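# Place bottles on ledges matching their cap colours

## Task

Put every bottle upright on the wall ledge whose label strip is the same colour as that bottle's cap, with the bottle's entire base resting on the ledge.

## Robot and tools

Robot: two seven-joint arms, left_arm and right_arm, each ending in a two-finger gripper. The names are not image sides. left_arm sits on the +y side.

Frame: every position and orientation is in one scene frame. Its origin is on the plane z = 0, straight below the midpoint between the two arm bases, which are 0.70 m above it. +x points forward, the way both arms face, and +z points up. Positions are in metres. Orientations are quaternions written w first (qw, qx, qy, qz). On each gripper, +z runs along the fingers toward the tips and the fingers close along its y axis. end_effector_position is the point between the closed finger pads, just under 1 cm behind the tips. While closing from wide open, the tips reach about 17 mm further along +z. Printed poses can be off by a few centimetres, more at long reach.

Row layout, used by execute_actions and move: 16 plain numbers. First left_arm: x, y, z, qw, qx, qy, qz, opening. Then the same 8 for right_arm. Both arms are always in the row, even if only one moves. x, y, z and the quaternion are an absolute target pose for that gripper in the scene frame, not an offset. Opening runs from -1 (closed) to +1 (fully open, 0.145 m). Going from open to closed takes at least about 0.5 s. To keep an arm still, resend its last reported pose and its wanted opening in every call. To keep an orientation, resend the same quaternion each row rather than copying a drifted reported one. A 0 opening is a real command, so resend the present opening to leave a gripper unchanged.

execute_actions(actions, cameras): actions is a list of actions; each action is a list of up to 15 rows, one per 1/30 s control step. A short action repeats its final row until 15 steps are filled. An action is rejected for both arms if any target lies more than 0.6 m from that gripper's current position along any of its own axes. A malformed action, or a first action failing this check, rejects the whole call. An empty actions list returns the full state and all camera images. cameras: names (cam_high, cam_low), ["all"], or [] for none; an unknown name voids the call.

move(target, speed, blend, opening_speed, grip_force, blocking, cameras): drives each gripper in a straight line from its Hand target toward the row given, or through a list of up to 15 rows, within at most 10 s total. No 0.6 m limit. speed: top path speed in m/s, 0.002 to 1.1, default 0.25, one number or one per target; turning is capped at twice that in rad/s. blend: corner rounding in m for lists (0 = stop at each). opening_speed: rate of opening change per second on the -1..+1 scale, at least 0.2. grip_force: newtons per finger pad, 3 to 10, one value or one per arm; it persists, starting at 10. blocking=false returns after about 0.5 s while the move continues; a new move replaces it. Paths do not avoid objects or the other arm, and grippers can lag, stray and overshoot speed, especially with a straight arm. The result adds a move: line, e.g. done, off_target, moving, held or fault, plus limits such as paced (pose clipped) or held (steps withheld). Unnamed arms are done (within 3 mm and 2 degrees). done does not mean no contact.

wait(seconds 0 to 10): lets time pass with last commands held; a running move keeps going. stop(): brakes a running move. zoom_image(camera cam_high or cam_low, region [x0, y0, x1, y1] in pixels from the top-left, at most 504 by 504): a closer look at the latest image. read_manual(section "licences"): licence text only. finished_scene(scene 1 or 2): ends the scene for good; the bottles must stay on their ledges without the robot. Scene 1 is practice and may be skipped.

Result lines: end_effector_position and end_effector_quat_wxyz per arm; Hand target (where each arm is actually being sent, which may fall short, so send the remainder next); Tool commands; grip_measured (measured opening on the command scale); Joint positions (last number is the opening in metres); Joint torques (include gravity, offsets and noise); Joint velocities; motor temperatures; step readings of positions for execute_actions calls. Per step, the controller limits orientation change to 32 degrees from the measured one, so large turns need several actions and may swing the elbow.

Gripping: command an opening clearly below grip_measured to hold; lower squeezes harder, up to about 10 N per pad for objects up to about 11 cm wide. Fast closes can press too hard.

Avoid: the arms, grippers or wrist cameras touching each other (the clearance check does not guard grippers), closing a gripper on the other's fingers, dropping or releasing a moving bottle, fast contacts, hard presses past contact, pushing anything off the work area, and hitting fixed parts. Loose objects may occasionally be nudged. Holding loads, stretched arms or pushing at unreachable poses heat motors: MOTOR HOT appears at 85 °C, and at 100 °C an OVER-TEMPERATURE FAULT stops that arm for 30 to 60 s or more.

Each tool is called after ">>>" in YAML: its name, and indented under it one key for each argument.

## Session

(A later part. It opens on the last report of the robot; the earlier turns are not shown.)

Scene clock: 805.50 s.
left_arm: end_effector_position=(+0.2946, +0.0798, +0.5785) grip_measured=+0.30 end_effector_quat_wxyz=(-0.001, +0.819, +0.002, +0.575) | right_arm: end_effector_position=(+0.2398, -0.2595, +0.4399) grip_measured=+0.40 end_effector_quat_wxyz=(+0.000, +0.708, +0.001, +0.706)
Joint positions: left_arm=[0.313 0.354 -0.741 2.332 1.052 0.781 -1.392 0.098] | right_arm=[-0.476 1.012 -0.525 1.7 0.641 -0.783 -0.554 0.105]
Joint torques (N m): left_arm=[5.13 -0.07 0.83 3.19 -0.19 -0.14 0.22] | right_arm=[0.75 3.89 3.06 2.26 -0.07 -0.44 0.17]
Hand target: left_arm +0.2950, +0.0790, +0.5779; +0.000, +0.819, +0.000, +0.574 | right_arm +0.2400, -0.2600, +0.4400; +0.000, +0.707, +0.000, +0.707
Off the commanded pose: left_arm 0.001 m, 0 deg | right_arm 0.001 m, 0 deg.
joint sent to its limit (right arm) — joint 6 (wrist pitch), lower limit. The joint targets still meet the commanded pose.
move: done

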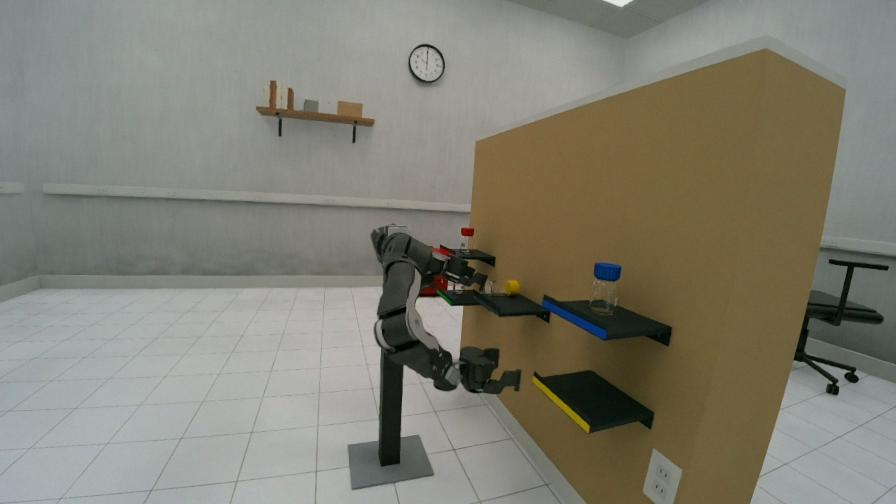

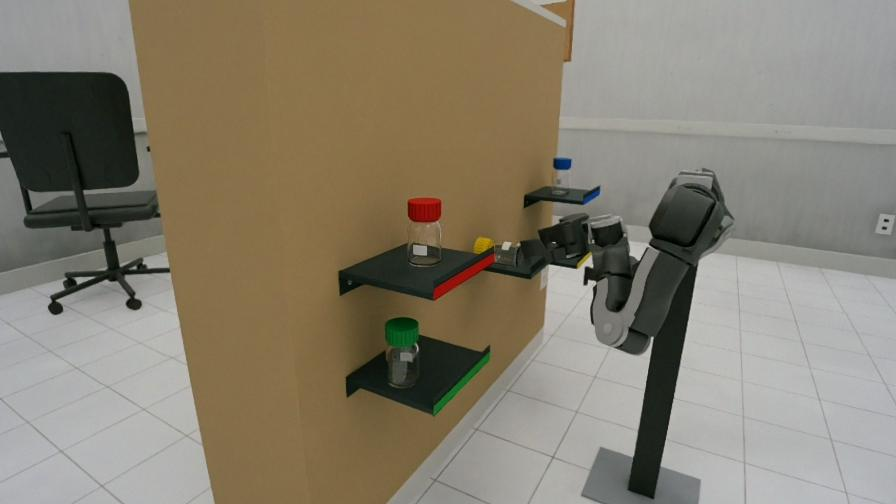

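>>> move:
  target:
    - [0.33,0.081,0.550,0,0.8191,0,0.5736,0.3,0.24,-0.26,0.44,0,0.7071,0,0.7071,0.4]
    - [0.372,0.081,0.534,0,0.8191,0,0.5736,0.3,0.24,-0.26,0.44,0,0.7071,0,0.7071,0.4]
  speed: 0.06
  blend: [0.005,0]
  cameras: ["all"]

>>> zoom_image:
  camera: "cam_high"
  region: [450, 240, 550, 320]

>>> zoom_image:
  camera: "cam_low"
  region: [450, 190, 570, 290]

Scene clock: 824.10 s.
left_arm: end_effector_position=(+0.3644, +0.0807, +0.5454) grip_measured=+0.30 end_effector_quat_wxyz=(-0.001, +0.812, +0.003, +0.584) | right_arm: end_effector_position=(+0.2398, -0.2595, +0.4399) grip_measured=+0.40 end_effector_quat_wxyz=(+0.000, +0.708, +0.001, +0.706)
Joint positions: left_arm=[0.467 0.409 -0.777 1.956 0.968 0.556 -1.079 0.097] | right_arm=[-0.476 1.012 -0.525 1.7 0.641 -0.783 -0.554 0.105]
Joint torques (N m): left_arm=[8.45 0.09 1.24 -6.78 -0.07 -0.77 1.09] | right_arm=[0.78 4 3.06 2.22 -0.07 -0.43 0.17]
Hand target: left_arm +0.3711, +0.0816, +0.5343; +0.000, +0.819, +0.000, +0.574 | right_arm +0.2400, -0.2600, +0.4400; +0.000, +0.707, +0.000, +0.707
Off the commanded pose: left_arm 0.014 m, 2 deg | right_arm 0.001 m, 0 deg.
joint sent to its limit (right arm) — joint 6 (wrist pitch), lower limit. The joint targets still meet the commanded pose.
move: off_target (left_arm)

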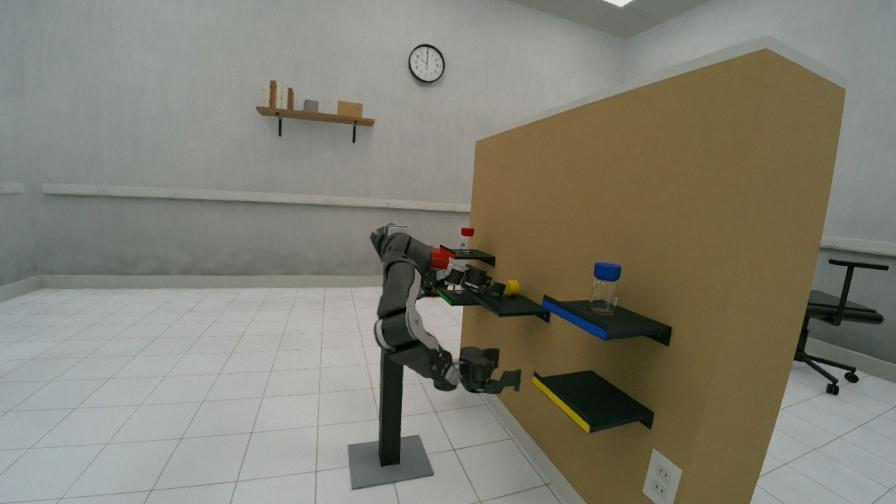

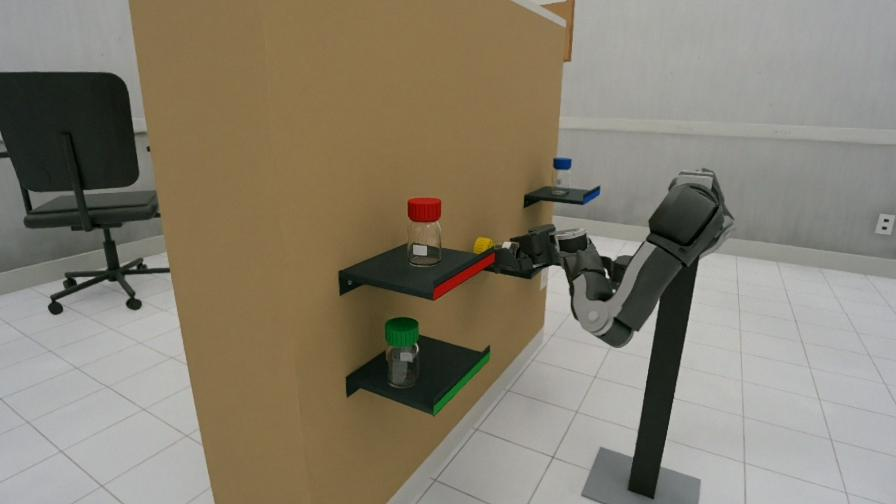

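Scaled by 5.040 from the camera's 896x504 image, which has a finer 1280x720 frame.

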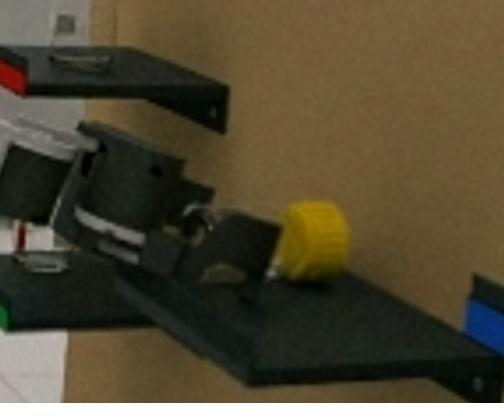

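Scaled by 4.200 from the camera's 896x504 image, which has a finer 1280x720 frame.

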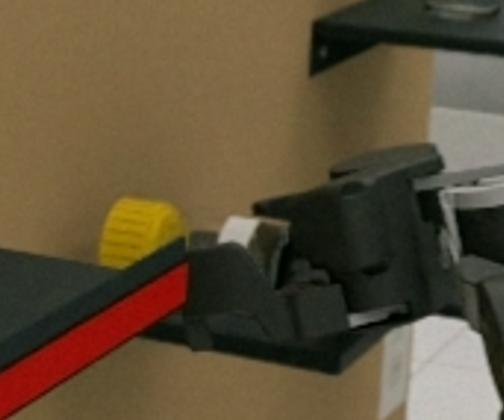

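>>> move:
  target:
    - [0.362,0.081,0.550,0,0.8191,0,0.5736,0.3,0.24,-0.26,0.44,0,0.7071,0,0.7071,0.4]
    - [0.362,0.081,0.550,0,0.8191,0,0.5736,-0.8,0.24,-0.26,0.44,0,0.7071,0,0.7071,0.4]
  speed: 0.05
  opening_speed: 0.5
  cameras: ["all"]

>>> zoom_image:
  camera: "cam_high"
  region: [450, 240, 550, 320]

>>> zoom_image:
  camera: "cam_low"
  region: [450, 190, 570, 290]

Scene clock: 836.83 s.
left_arm: end_effector_position=(+0.3621, +0.0804, +0.5495) grip_measured=-0.25 end_effector_quat_wxyz=(+0.001, +0.819, -0.001, +0.574) | right_arm: end_effector_position=(+0.2398, -0.2595, +0.4399) grip_measured=+0.40 end_effector_quat_wxyz=(+0.000, +0.708, +0.001, +0.706)
Joint positions: left_arm=[0.48 0.407 -0.763 1.979 1.02 0.601 -1.109 0.057] | right_arm=[-0.476 1.012 -0.525 1.7 0.641 -0.783 -0.554 0.105]
Joint torques (N m): left_arm=[6.79 -0.01 1.92 4.44 -0.22 -0.25 -0.02] | right_arm=[0.73 4.05 3.18 2.24 -0.04 -0.42 0.16]
Motor temperatures (°C): left_arm=[26 21 23 23 21 24 22] | right_arm=[20 24 23 20 20 20 21]
Hand target: left_arm +0.3620, +0.0810, +0.5500; +0.000, +0.819, +0.000, +0.574 | right_arm +0.2400, -0.2600, +0.4400; +0.000, +0.707, +0.000, +0.707
Off the commanded pose: left_arm 0.001 m, 0 deg | right_arm 0.001 m, 0 deg.
joint sent to its limit (right arm) — joint 6 (wrist pitch), lower limit. The joint targets still meet the commanded pose.
move: done

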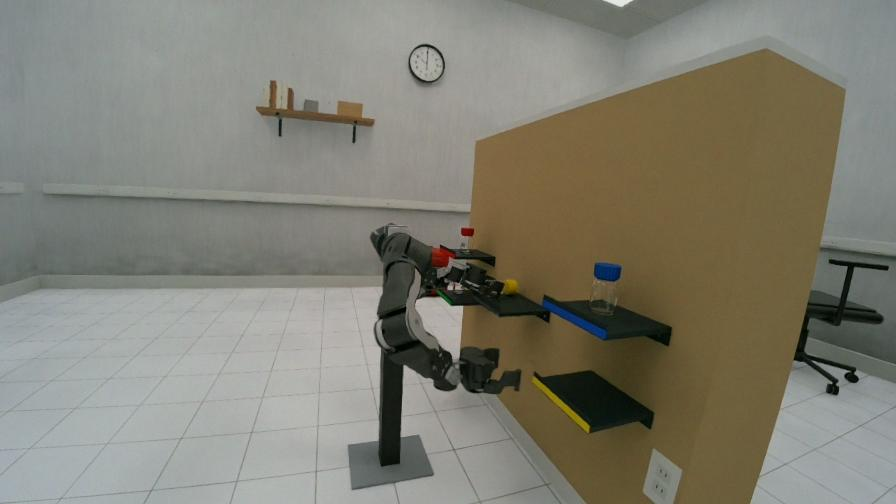

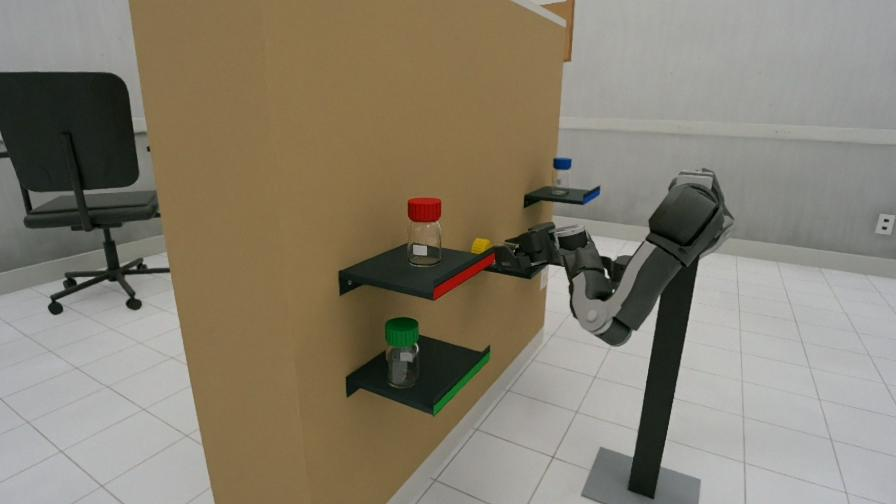

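Scaled by 5.040 from the camera's 896x504 image, which has a finer 1280x720 frame.

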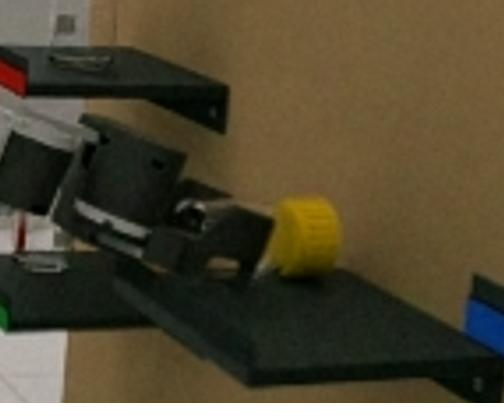

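Scaled by 4.200 from the camera's 896x504 image, which has a finer 1280x720 frame.

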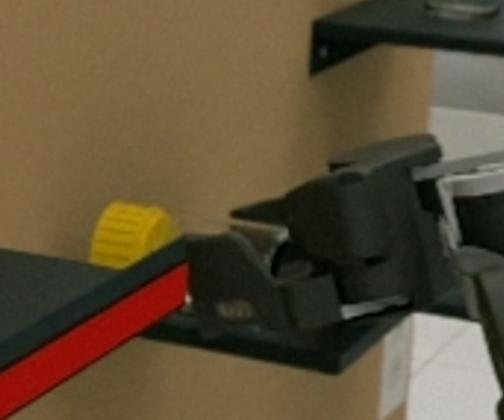

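>>> move:
  target: [0.355,0.08,0.61,0,0.8191,0,0.5736,-0.8,0.24,-0.26,0.44,0,0.7071,0,0.7071,0.4]
  speed: 0.05
  cameras: ["all"]

>>> zoom_image:
  camera: "cam_high"
  region: [450, 220, 550, 300]

>>> zoom_image:
  camera: "cam_low"
  region: [450, 170, 570, 270]

Scene clock: 846.00 s.
left_arm: end_effector_position=(+0.3555, +0.0793, +0.6094) grip_measured=-0.25 end_effector_quat_wxyz=(+0.003, +0.820, +0.000, +0.572) | right_arm: end_effector_position=(+0.2398, -0.2595, +0.4399) grip_measured=+0.40 end_effector_quat_wxyz=(+0.000, +0.708, +0.001, +0.706)
Joint positions: left_arm=[0.645 0.356 -0.696 2.096 1.318 0.782 -1.384 0.057] | right_arm=[-0.476 1.012 -0.525 1.7 0.641 -0.783 -0.554 0.105]
Joint torques (N m): left_arm=[7.21 0.28 1.14 3.74 -0.35 -0.14 -0.03] | right_arm=[0.7 4.07 3.14 2.21 -0.05 -0.45 0.18]
Hand target: left_arm +0.3550, +0.0799, +0.6100; +0.000, +0.819, +0.000, +0.574 | right_arm +0.2400, -0.2600, +0.4400; +0.000, +0.707, +0.000, +0.707
Off the commanded pose: left_arm 0.001 m, 0 deg | right_arm 0.001 m, 0 deg.
joint sent to its limit (left arm) — joint 6 (wrist pitch), upper limit. The joint targets still meet the commanded pose.
joint sent to its limit (right arm) — joint 6 (wrist pitch), lower limit. The joint targets still meet the commanded pose.
move: done

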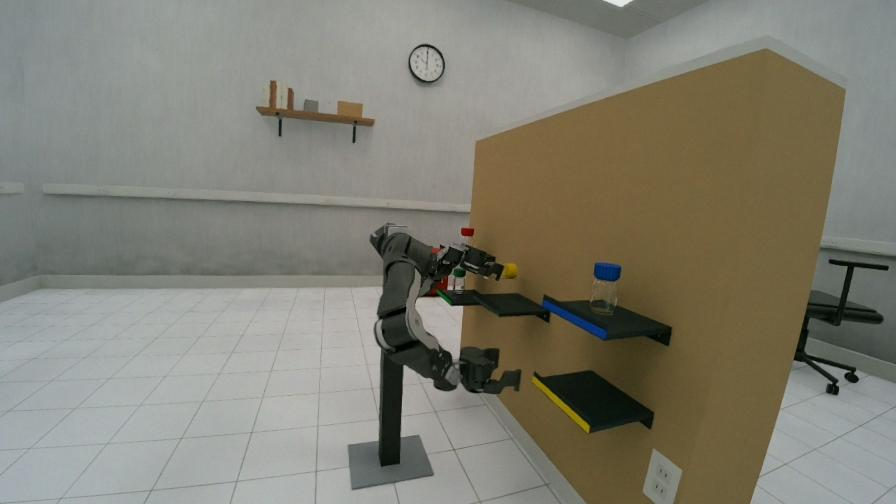

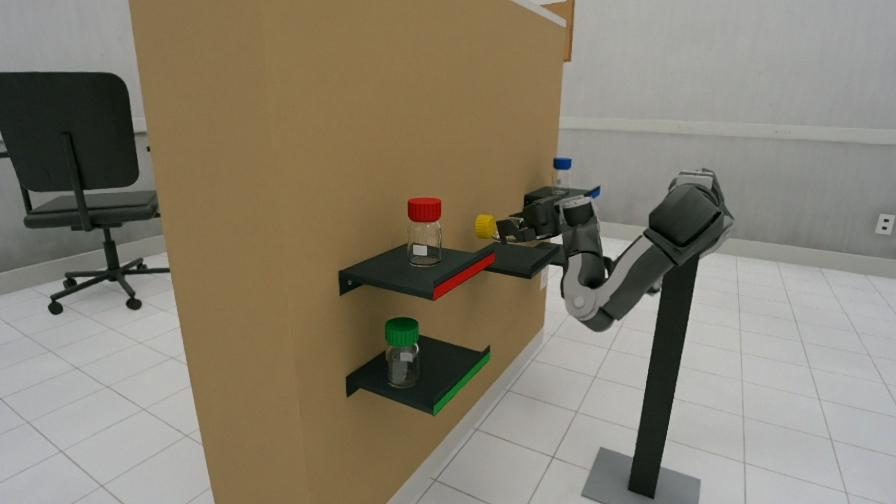

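Scaled by 5.040 from the camera's 896x504 image, which has a finer 1280x720 frame.

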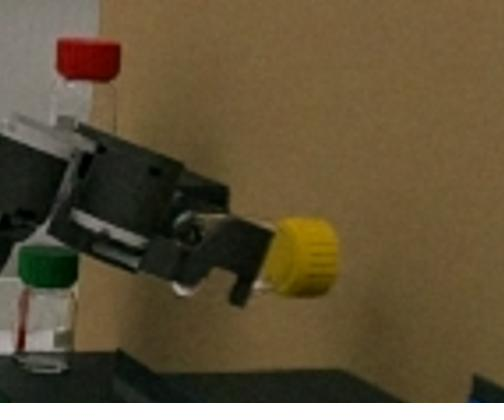

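Scaled by 4.200 from the camera's 896x504 image, which has a finer 1280x720 frame.

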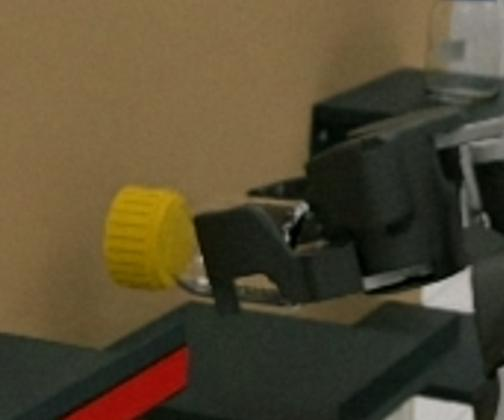

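>>> move:
  target:
    - [0.28,0.09,0.68,0,0.7071,0,0.7071,-0.8,0.24,-0.26,0.44,0,0.7071,0,0.7071,0.4]
    - [0.25,0.08,0.77,0,0.4226,0,0.9063,-0.8,0.24,-0.26,0.44,0,0.7071,0,0.7071,0.4]
    - [0.24,0.06,0.83,0,0.1737,0,0.9848,-0.8,0.24,-0.26,0.44,0,0.7071,0,0.7071,0.4]
  speed: 0.12
  blend: [0.02,0.02,0]
  cameras: ["all"]

>>> zoom_image:
  camera: "cam_high"
  region: [390, 130, 550, 270]

>>> zoom_image:
  camera: "cam_low"
  region: [500, 80, 680, 240]

Scene clock: 872.40 s.
left_arm: end_effector_position=(+0.2407, +0.0616, +0.8299) grip_measured=-0.25 end_effector_quat_wxyz=(-0.002, +0.176, +0.003, +0.984) | right_arm: end_effector_position=(+0.2398, -0.2595, +0.4399) grip_measured=+0.40 end_effector_quat_wxyz=(+0.000, +0.708, +0.001, +0.706)
Joint positions: left_arm=[1.172 0.558 -1.28 2.157 0.109 0.039 -1.334 0.057] | right_arm=[-0.476 1.012 -0.525 1.7 0.641 -0.783 -0.554 0.105]
Joint torques (N m): left_arm=[7.74 -0.15 1.85 1.18 -0.17 -0.18 0.16] | right_arm=[0.83 4.02 3.11 2.1 -0.04 -0.45 0.13]
Hand target: left_arm +0.2400, +0.0600, +0.8300; +0.000, +0.174, +0.000, +0.985 | right_arm +0.2400, -0.2600, +0.4400; +0.000, +0.707, +0.000, +0.707
Off the commanded pose: left_arm 0.002 m, 0 deg | right_arm 0.001 m, 0 deg.
joint sent to its limit (right arm) — joint 6 (wrist pitch), lower limit. The joint targets still meet the commanded pose.
move: done

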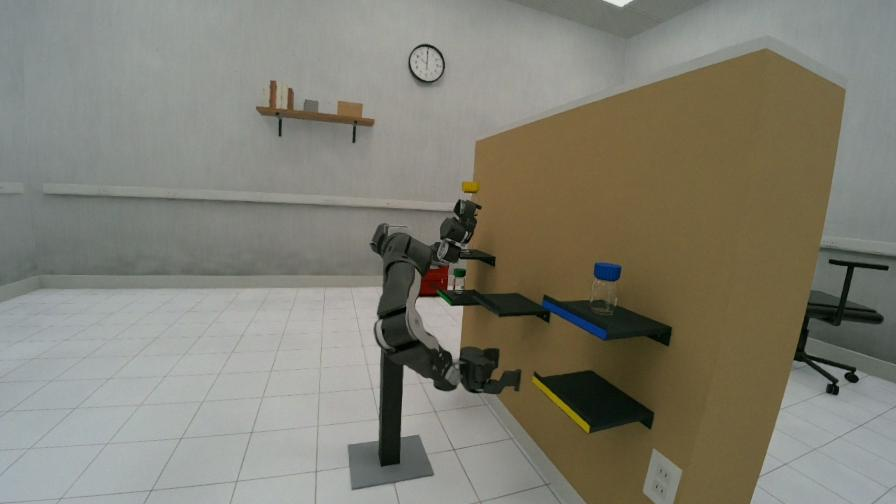

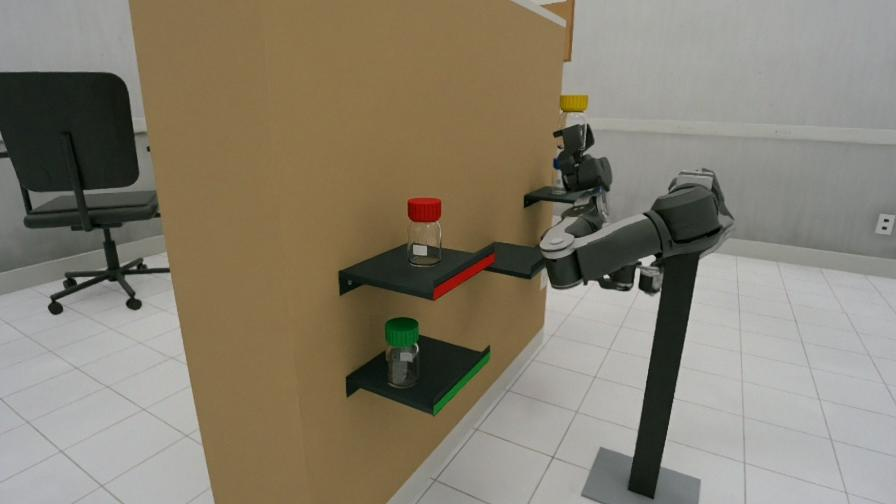

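Scaled by 3.150 from the camera's 896x504 image, which has a finer 1280x720 frame.

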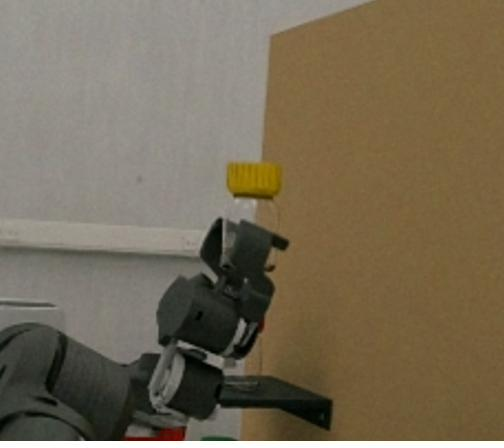

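Scaled by 2.800 from the camera's 896x504 image, which has a finer 1280x720 frame.

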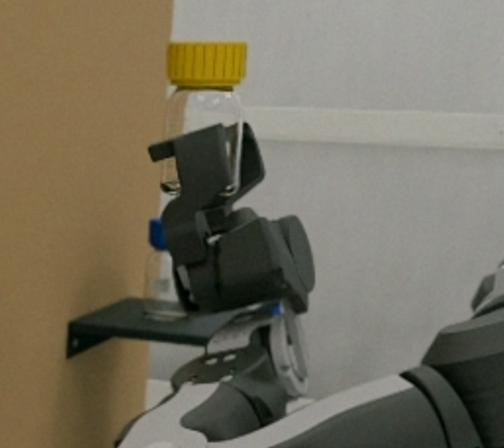

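>>> move:
  target:
    - [0.27,0.055,0.83,0,0.1737,0,0.9848,-0.8,0.235,-0.30,0.60,0,0.7071,0,0.7071,0.5]
    - [0.30,0.05,0.82,0,0.1737,0,0.9848,-0.8,0.235,-0.28,0.80,0,0.7071,0,0.7071,0.5]
    - [0.30,0.05,0.82,0,0.1737,0,0.9848,-0.8,0.20,-0.16,0.90,-0.2418,0.6645,0.2418,0.6645,0.5]
  speed: 0.16
  blend: [0.02,0.03,0]
  cameras: ["all"]

>>> zoom_image:
  camera: "cam_high"
  region: [380, 130, 560, 270]

>>> zoom_image:
  camera: "cam_low"
  region: [500, 60, 720, 240]

Scene clock: 909.30 s.
left_arm: end_effector_position=(+0.3006, +0.0521, +0.8200) grip_measured=-0.25 end_effector_quat_wxyz=(-0.002, +0.176, +0.004, +0.984) | right_arm: end_effector_position=(+0.2004, -0.1597, +0.8996) grip_measured=+0.50 end_effector_quat_wxyz=(-0.173, +0.549, +0.458, +0.677)
Joint positions: left_arm=[1.203 0.476 -1.286 1.833 0.117 -0.197 -1.303 0.057] | right_arm=[-0.46 1.71 1.563 1.809 1.56 0.785 0.733 0.112]
Joint torques (N m): left_arm=[9.16 -0.38 2.25 1.2 -0.15 -0.18 0.18] | right_arm=[1.73 4.6 2.8 -0.77 0.19 -0.21 -0.38]
Hand target: left_arm +0.3000, +0.0501, +0.8200; +0.000, +0.174, +0.000, +0.985 | right_arm +0.2002, -0.1603, +0.8999; -0.172, +0.549, +0.456, +0.679
Off the commanded pose: left_arm 0.002 m, 1 deg | right_arm 0.001 m, 29 deg.
joint sent to its limit (right arm) — joint 3 (upper arm roll), upper limit; joint 5 (forearm roll), upper limit; joint 6 (wrist pitch), upper limit. The joint targets are off in orientation, not in position.
move: off_target (right_arm)

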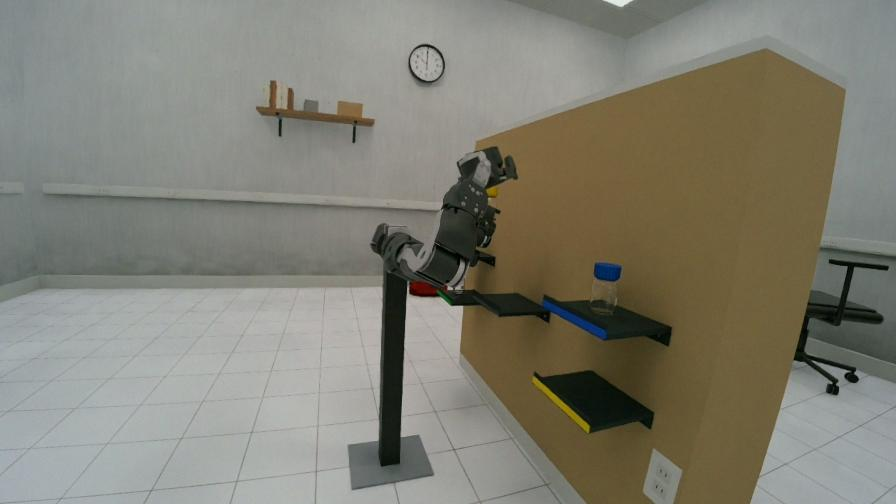

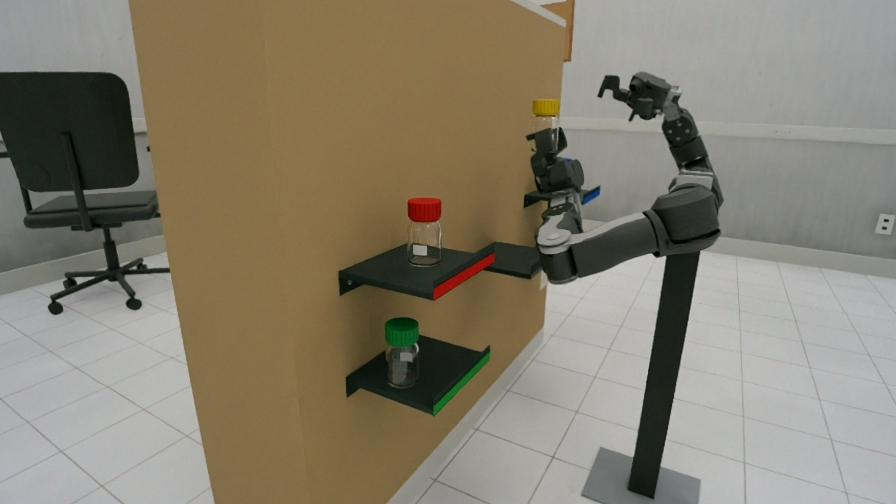

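Scaled by 2.800 from the camera's 896x504 image, which has a finer 1280x720 frame.

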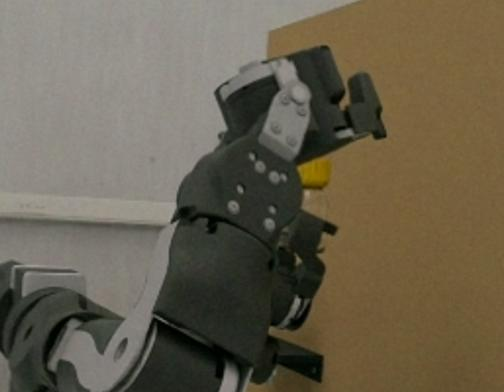

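Scaled by 2.291 from the camera's 896x504 image, which has a finer 1280x720 frame.

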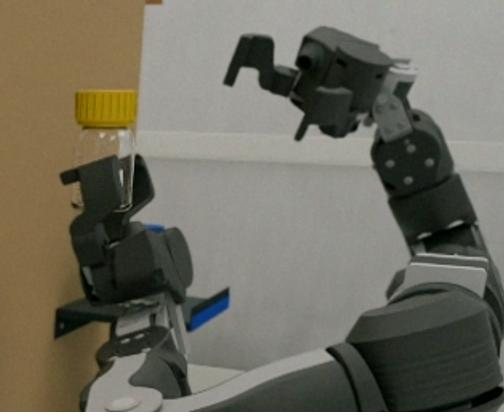

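>>> move:
  target:
    - [0.36,0.05,0.79,0,0.1737,0,0.9848,-0.8,0.20,-0.20,0.87,-0.2418,0.6645,0.2418,0.6645,0.5]
    - [0.36,0.05,0.79,0,0.1737,0,0.9848,-0.8,0.27,-0.08,0.875,-0.2418,0.6645,0.2418,0.6645,0.5]
  speed: 0.15
  blend: [0.02,0]
  cameras: ["all"]

>>> zoom_image:
  camera: "cam_high"
  region: [400, 130, 580, 270]

>>> zoom_image:
  camera: "cam_low"
  region: [460, 60, 700, 240]

Scene clock: 958.20 s.
left_arm: end_effector_position=(+0.3600, +0.0515, +0.7919) grip_measured=-0.25 end_effector_quat_wxyz=(-0.002, +0.173, +0.002, +0.985) | right_arm: end_effector_position=(+0.2696, -0.0800, +0.8754) grip_measured=+0.50 end_effector_quat_wxyz=(-0.130, +0.536, +0.482, +0.681)
Joint positions: left_arm=[1.203 0.378 -1.317 1.457 0.082 -0.482 -1.302 0.057] | right_arm=[-0.742 1.997 1.568 1.877 1.56 0.521 0.35 0.112]
Joint torques (N m): left_arm=[9.27 -0.49 2.29 1.47 -0.11 -0.18 0.05] | right_arm=[3.18 2.49 2.74 -1.4 0.13 -0.43 -0.41]
Hand target: left_arm +0.3600, +0.0501, +0.7900; +0.000, +0.174, +0.000, +0.985 | right_arm +0.2702, -0.0803, +0.8749; -0.130, +0.536, +0.481, +0.682
Off the commanded pose: left_arm 0.002 m, 0 deg | right_arm 0.001 m, 34 deg; orientation clipped.
joint read past its limit (right arm) — joint 3 (upper arm roll), upper limit.
joint sent to its limit (right arm) — joint 3 (upper arm roll), upper limit; joint 5 (forearm roll), upper limit. The joint targets are off in orientation, not in position.
move: off_target (right_arm); limits=paced

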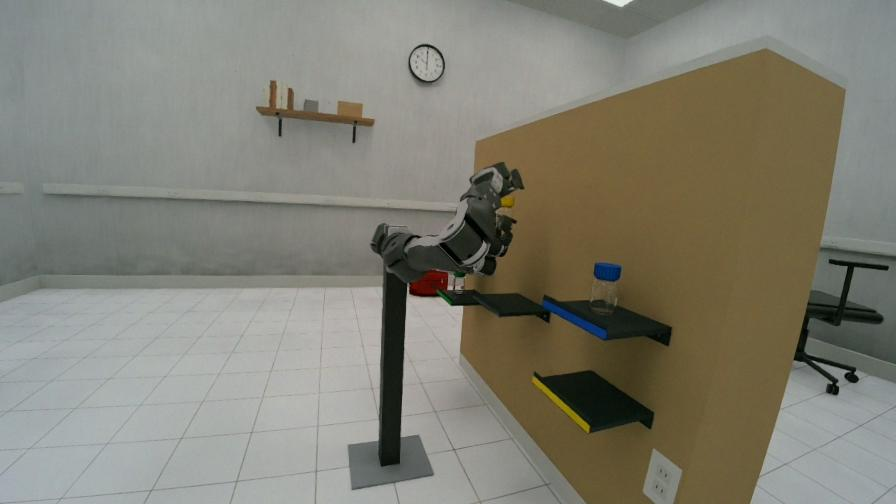

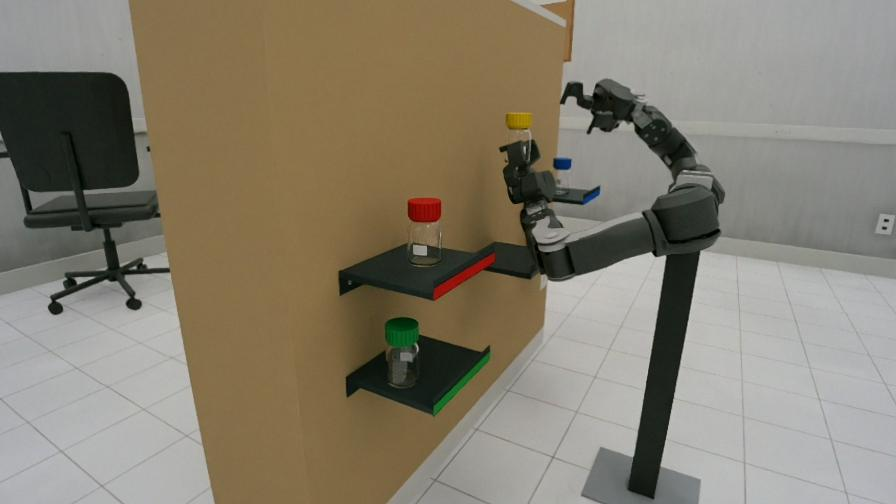

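Scaled by 2.800 from the camera's 896x504 image, which has a finer 1280x720 frame.

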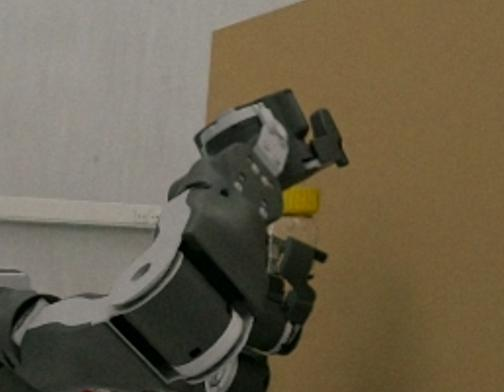

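Scaled by 2.100 from the camera's 896x504 image, which has a finer 1280x720 frame.

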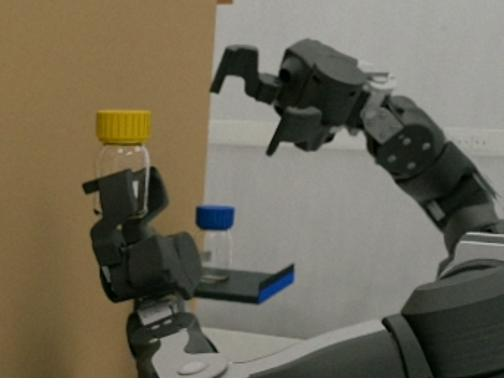

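>>> move:
  target:
    - [0.36,0.05,0.79,0,0.1737,0,0.9848,-0.8,0.24,-0.22,0.84,-0.1830,0.6830,0.1830,0.6830,0.5]
    - [0.32,0.00,0.76,0,0.1737,0,0.9848,-0.8,0.22,-0.30,0.78,-0.1830,0.6830,0.1830,0.6830,0.5]
    - [0.29,-0.06,0.73,0,0.1737,0,0.9848,-0.8,0.22,-0.27,0.80,-0.2706,0.6533,0.2706,0.6533,0.5]
  speed: 0.15
  blend: [0.01,0.01,0]
  cameras: ["all"]

>>> zoom_image:
  camera: "cam_high"
  region: [400, 130, 620, 310]

>>> zoom_image:
  camera: "cam_low"
  region: [460, 60, 740, 280]

Scene clock: 1043.67 s.
left_arm: end_effector_position=(+0.2896, -0.0610, +0.7313) grip_measured=-0.25 end_effector_quat_wxyz=(+0.004, +0.174, -0.001, +0.985) | right_arm: end_effector_position=(+0.2200, -0.2706, +0.8008) grip_measured=+0.50 end_effector_quat_wxyz=(-0.268, +0.654, +0.269, +0.654)
Joint positions: left_arm=[0.992 -0.016 -1.443 1.369 -0.234 -0.217 -1.487 0.057] | right_arm=[-0.776 1.258 1.566 1.779 1.462 0.783 0.929 0.112]
Joint torques (N m): left_arm=[7.69 -1.73 2.44 2.3 -0.15 0.03 -0.09] | right_arm=[0.99 5.5 2.06 0.27 0.5 -0.31 0.12]
Motor temperatures (°C): left_arm=[31 21 24 21 21 23 21] | right_arm=[21 24 23 19 20 20 21]
Hand target: left_arm +0.2900, -0.0600, +0.7300; +0.000, +0.174, +0.000, +0.985 | right_arm +0.2200, -0.2700, +0.8000; -0.271, +0.653, +0.271, +0.653
Off the commanded pose: left_arm 0.002 m, 0 deg | right_arm 0.001 m, 0 deg.
move: done

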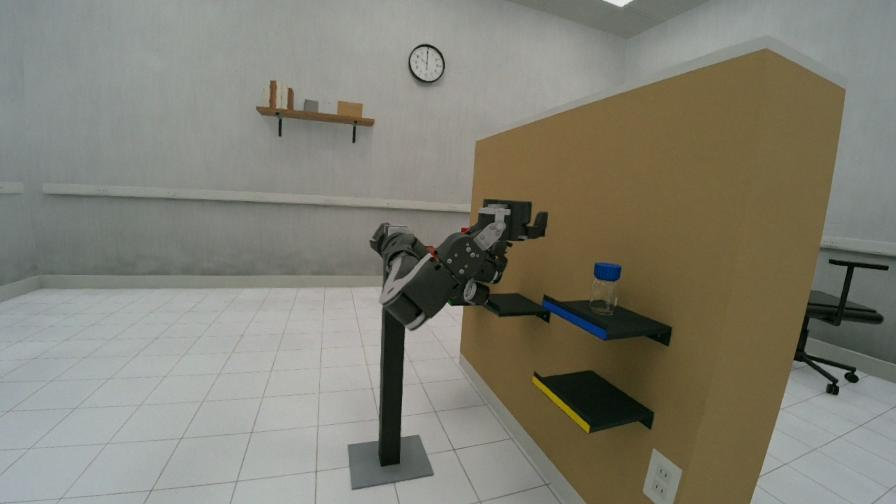

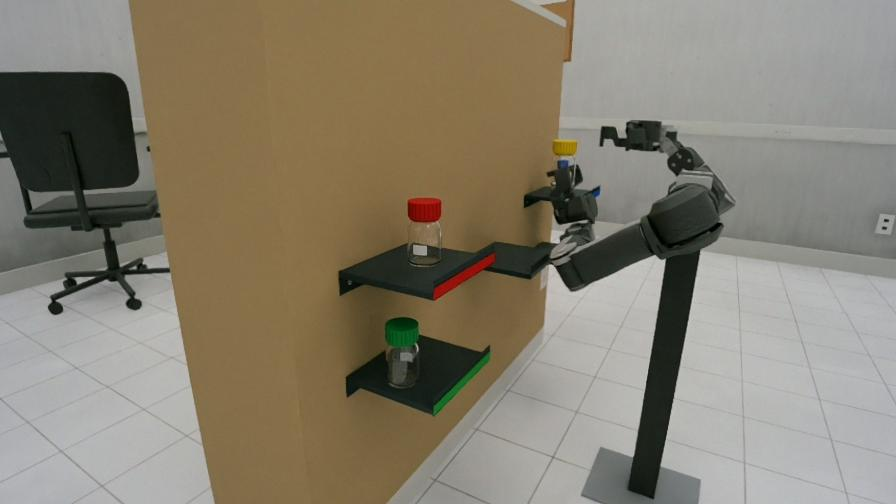

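Scaled by 2.291 from the camera's 896x504 image, which has a finer 1280x720 frame.

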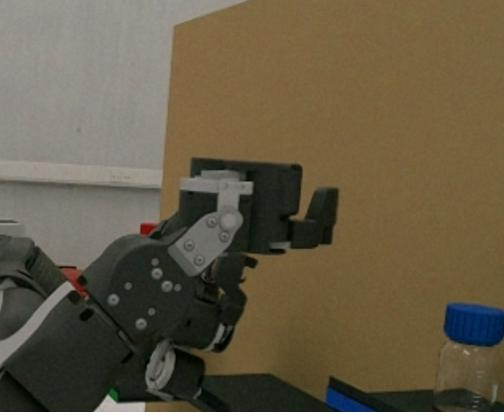

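Scaled by 1.800 from the camera's 896x504 image, which has a finer 1280x720 frame.

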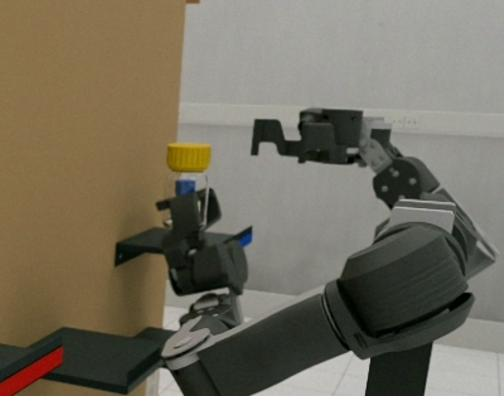

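>>> move:
  target: [0.285,-0.12,0.73,0,0.1737,0,0.9848,-0.8,0.20,-0.24,0.80,-0.3536,0.6124,0.3536,0.6124,0.5]
  speed: 0.12
  cameras: ["all"]

>>> zoom_image:
  camera: "cam_high"
  region: [400, 130, 620, 310]

>>> zoom_image:
  camera: "cam_low"
  region: [500, 80, 720, 260]

Scene clock: 1085.23 s.
left_arm: end_effector_position=(+0.2862, -0.1181, +0.7297) grip_measured=-0.25 end_effector_quat_wxyz=(+0.013, +0.188, -0.069, +0.980) | right_arm: end_effector_position=(+0.2001, -0.2406, +0.8005) grip_measured=+0.50 end_effector_quat_wxyz=(-0.351, +0.614, +0.352, +0.614)
Joint positions: left_arm=[1.081 -0.164 -1.562 1.235 -0.113 -0.171 -1.442 0.057] | right_arm=[-0.809 1.301 1.544 1.766 1.495 0.731 1.141 0.112]
Joint torques (N m): left_arm=[9.16 -2.28 1.87 3.17 -0.07 0.01 0.09] | right_arm=[1.02 5.55 2.33 0.17 0.56 -0.18 0.16]
Hand target: left_arm +0.2849, -0.1194, +0.7300; +0.014, +0.186, -0.073, +0.980 | right_arm +0.2000, -0.2400, +0.8000; -0.353, +0.612, +0.354, +0.612
Off the commanded pose: left_arm 0.002 m, 8 deg | right_arm 0.001 m, 0 deg.
joint read past its limit (left arm) — joint 2 (shoulder roll), lower limit.
joint sent to its limit (left arm) — joint 2 (shoulder roll), lower limit; joint 3 (upper arm roll), lower limit. The joint targets are off in orientation, not in position.
move: off_target (left_arm)

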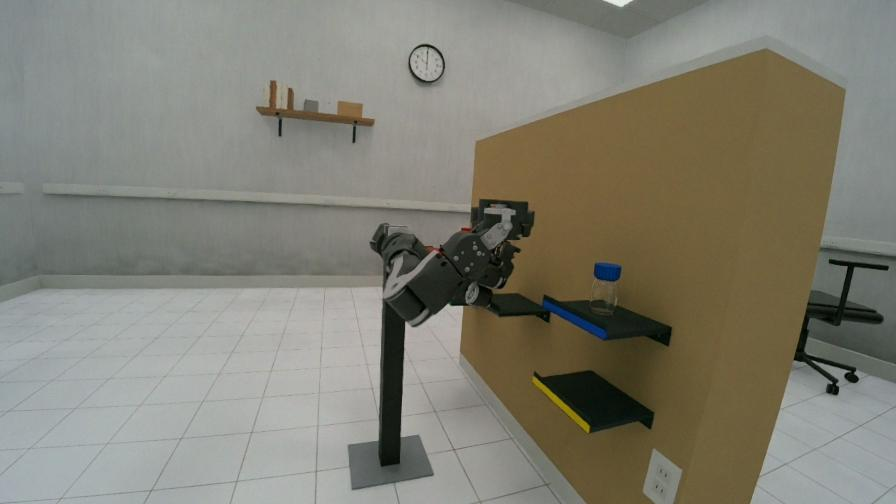

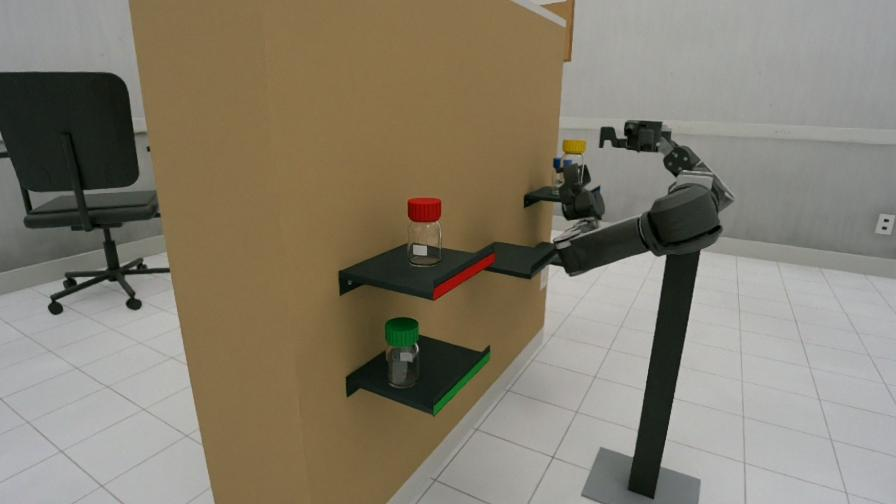

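Scaled by 2.291 from the camera's 896x504 image, which has a finer 1280x720 frame.

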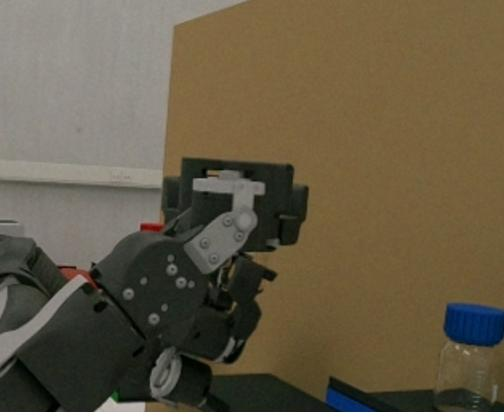

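Scaled by 2.291 from the camera's 896x504 image, which has a finer 1280x720 frame.

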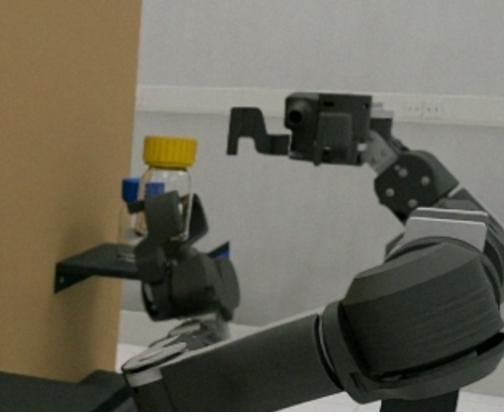

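>>> move:
  target: [0.285,-0.12,0.73,0,0.1737,0,0.9848,-0.8,0.24,-0.158,0.80,-0.3536,0.6124,0.3536,0.6124,0.5]
  speed: 0.08
  cameras: ["all"]

>>> zoom_image:
  camera: "cam_high"
  region: [420, 150, 580, 290]

>>> zoom_image:
  camera: "cam_low"
  region: [520, 90, 680, 230]

Scene clock: 1102.87 s.
left_arm: end_effector_position=(+0.2862, -0.1181, +0.7297) grip_measured=-0.25 end_effector_quat_wxyz=(+0.013, +0.188, -0.069, +0.980) | right_arm: end_effector_position=(+0.2391, -0.1580, +0.8005) grip_measured=+0.50 end_effector_quat_wxyz=(-0.349, +0.593, +0.376, +0.621)
Joint positions: left_arm=[1.081 -0.164 -1.562 1.235 -0.113 -0.171 -1.442 0.057] | right_arm=[0.472 1.274 0.305 1.967 1.56 0.785 0.672 0.112]
Joint torques (N m): left_arm=[9.16 -2.28 1.85 3.15 -0.07 0.01 0.09] | right_arm=[3.13 4.63 2.02 -0.05 0.35 -0.21 -0.21]
Hand target: left_arm +0.2848, -0.1194, +0.7300; +0.014, +0.186, -0.073, +0.980 | right_arm +0.2402, -0.1581, +0.7997; -0.349, +0.595, +0.374, +0.620
Off the commanded pose: left_arm 0.002 m, 8 deg | right_arm 0.001 m, 4 deg.
joint read past its limit (left arm) — joint 2 (shoulder roll), lower limit.
joint sent to its limit (left arm) — joint 2 (shoulder roll), lower limit; joint 3 (upper arm roll), lower limit. The joint targets are off in orientation, not in position.
joint sent to its limit (right arm) — joint 5 (forearm roll), upper limit; joint 6 (wrist pitch), upper limit. The joint targets are off in orientation, not in position.
move: off_target (left_arm, right_arm)

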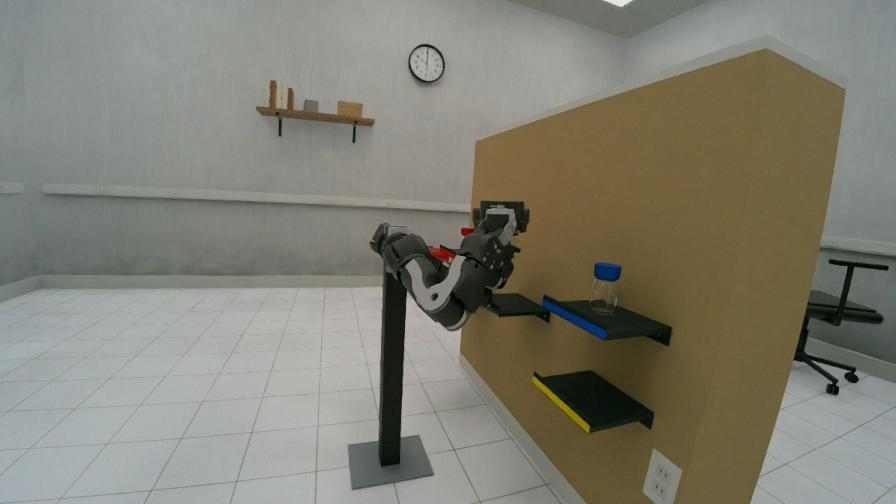

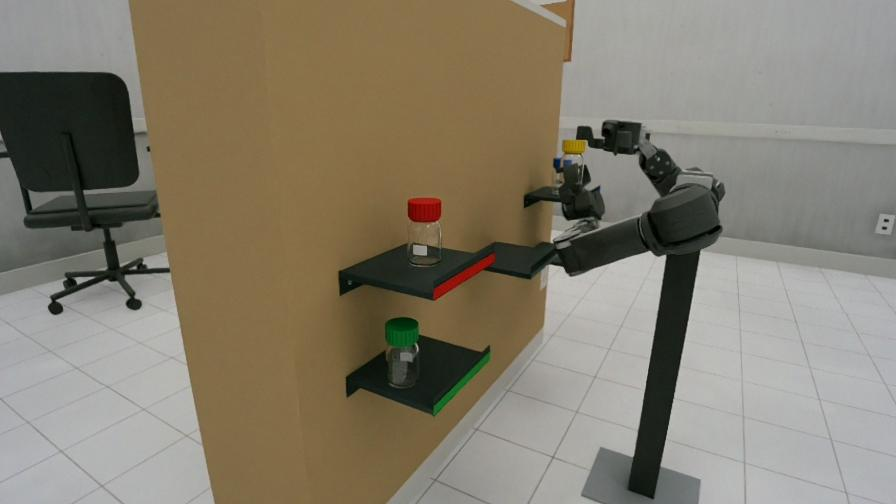

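Scaled by 3.150 from the camera's 896x504 image, which has a finer 1280x720 frame.

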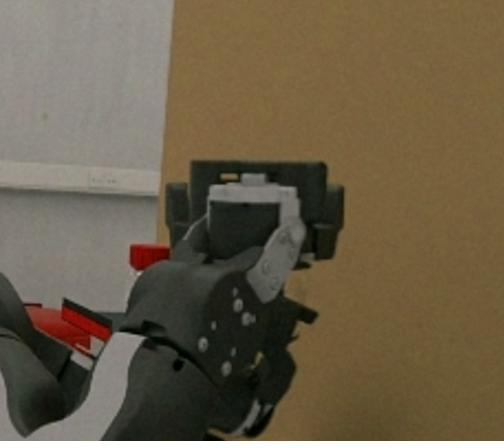

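Scaled by 3.150 from the camera's 896x504 image, which has a finer 1280x720 frame.

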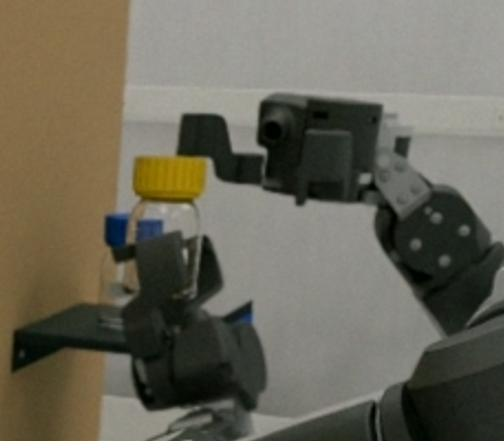

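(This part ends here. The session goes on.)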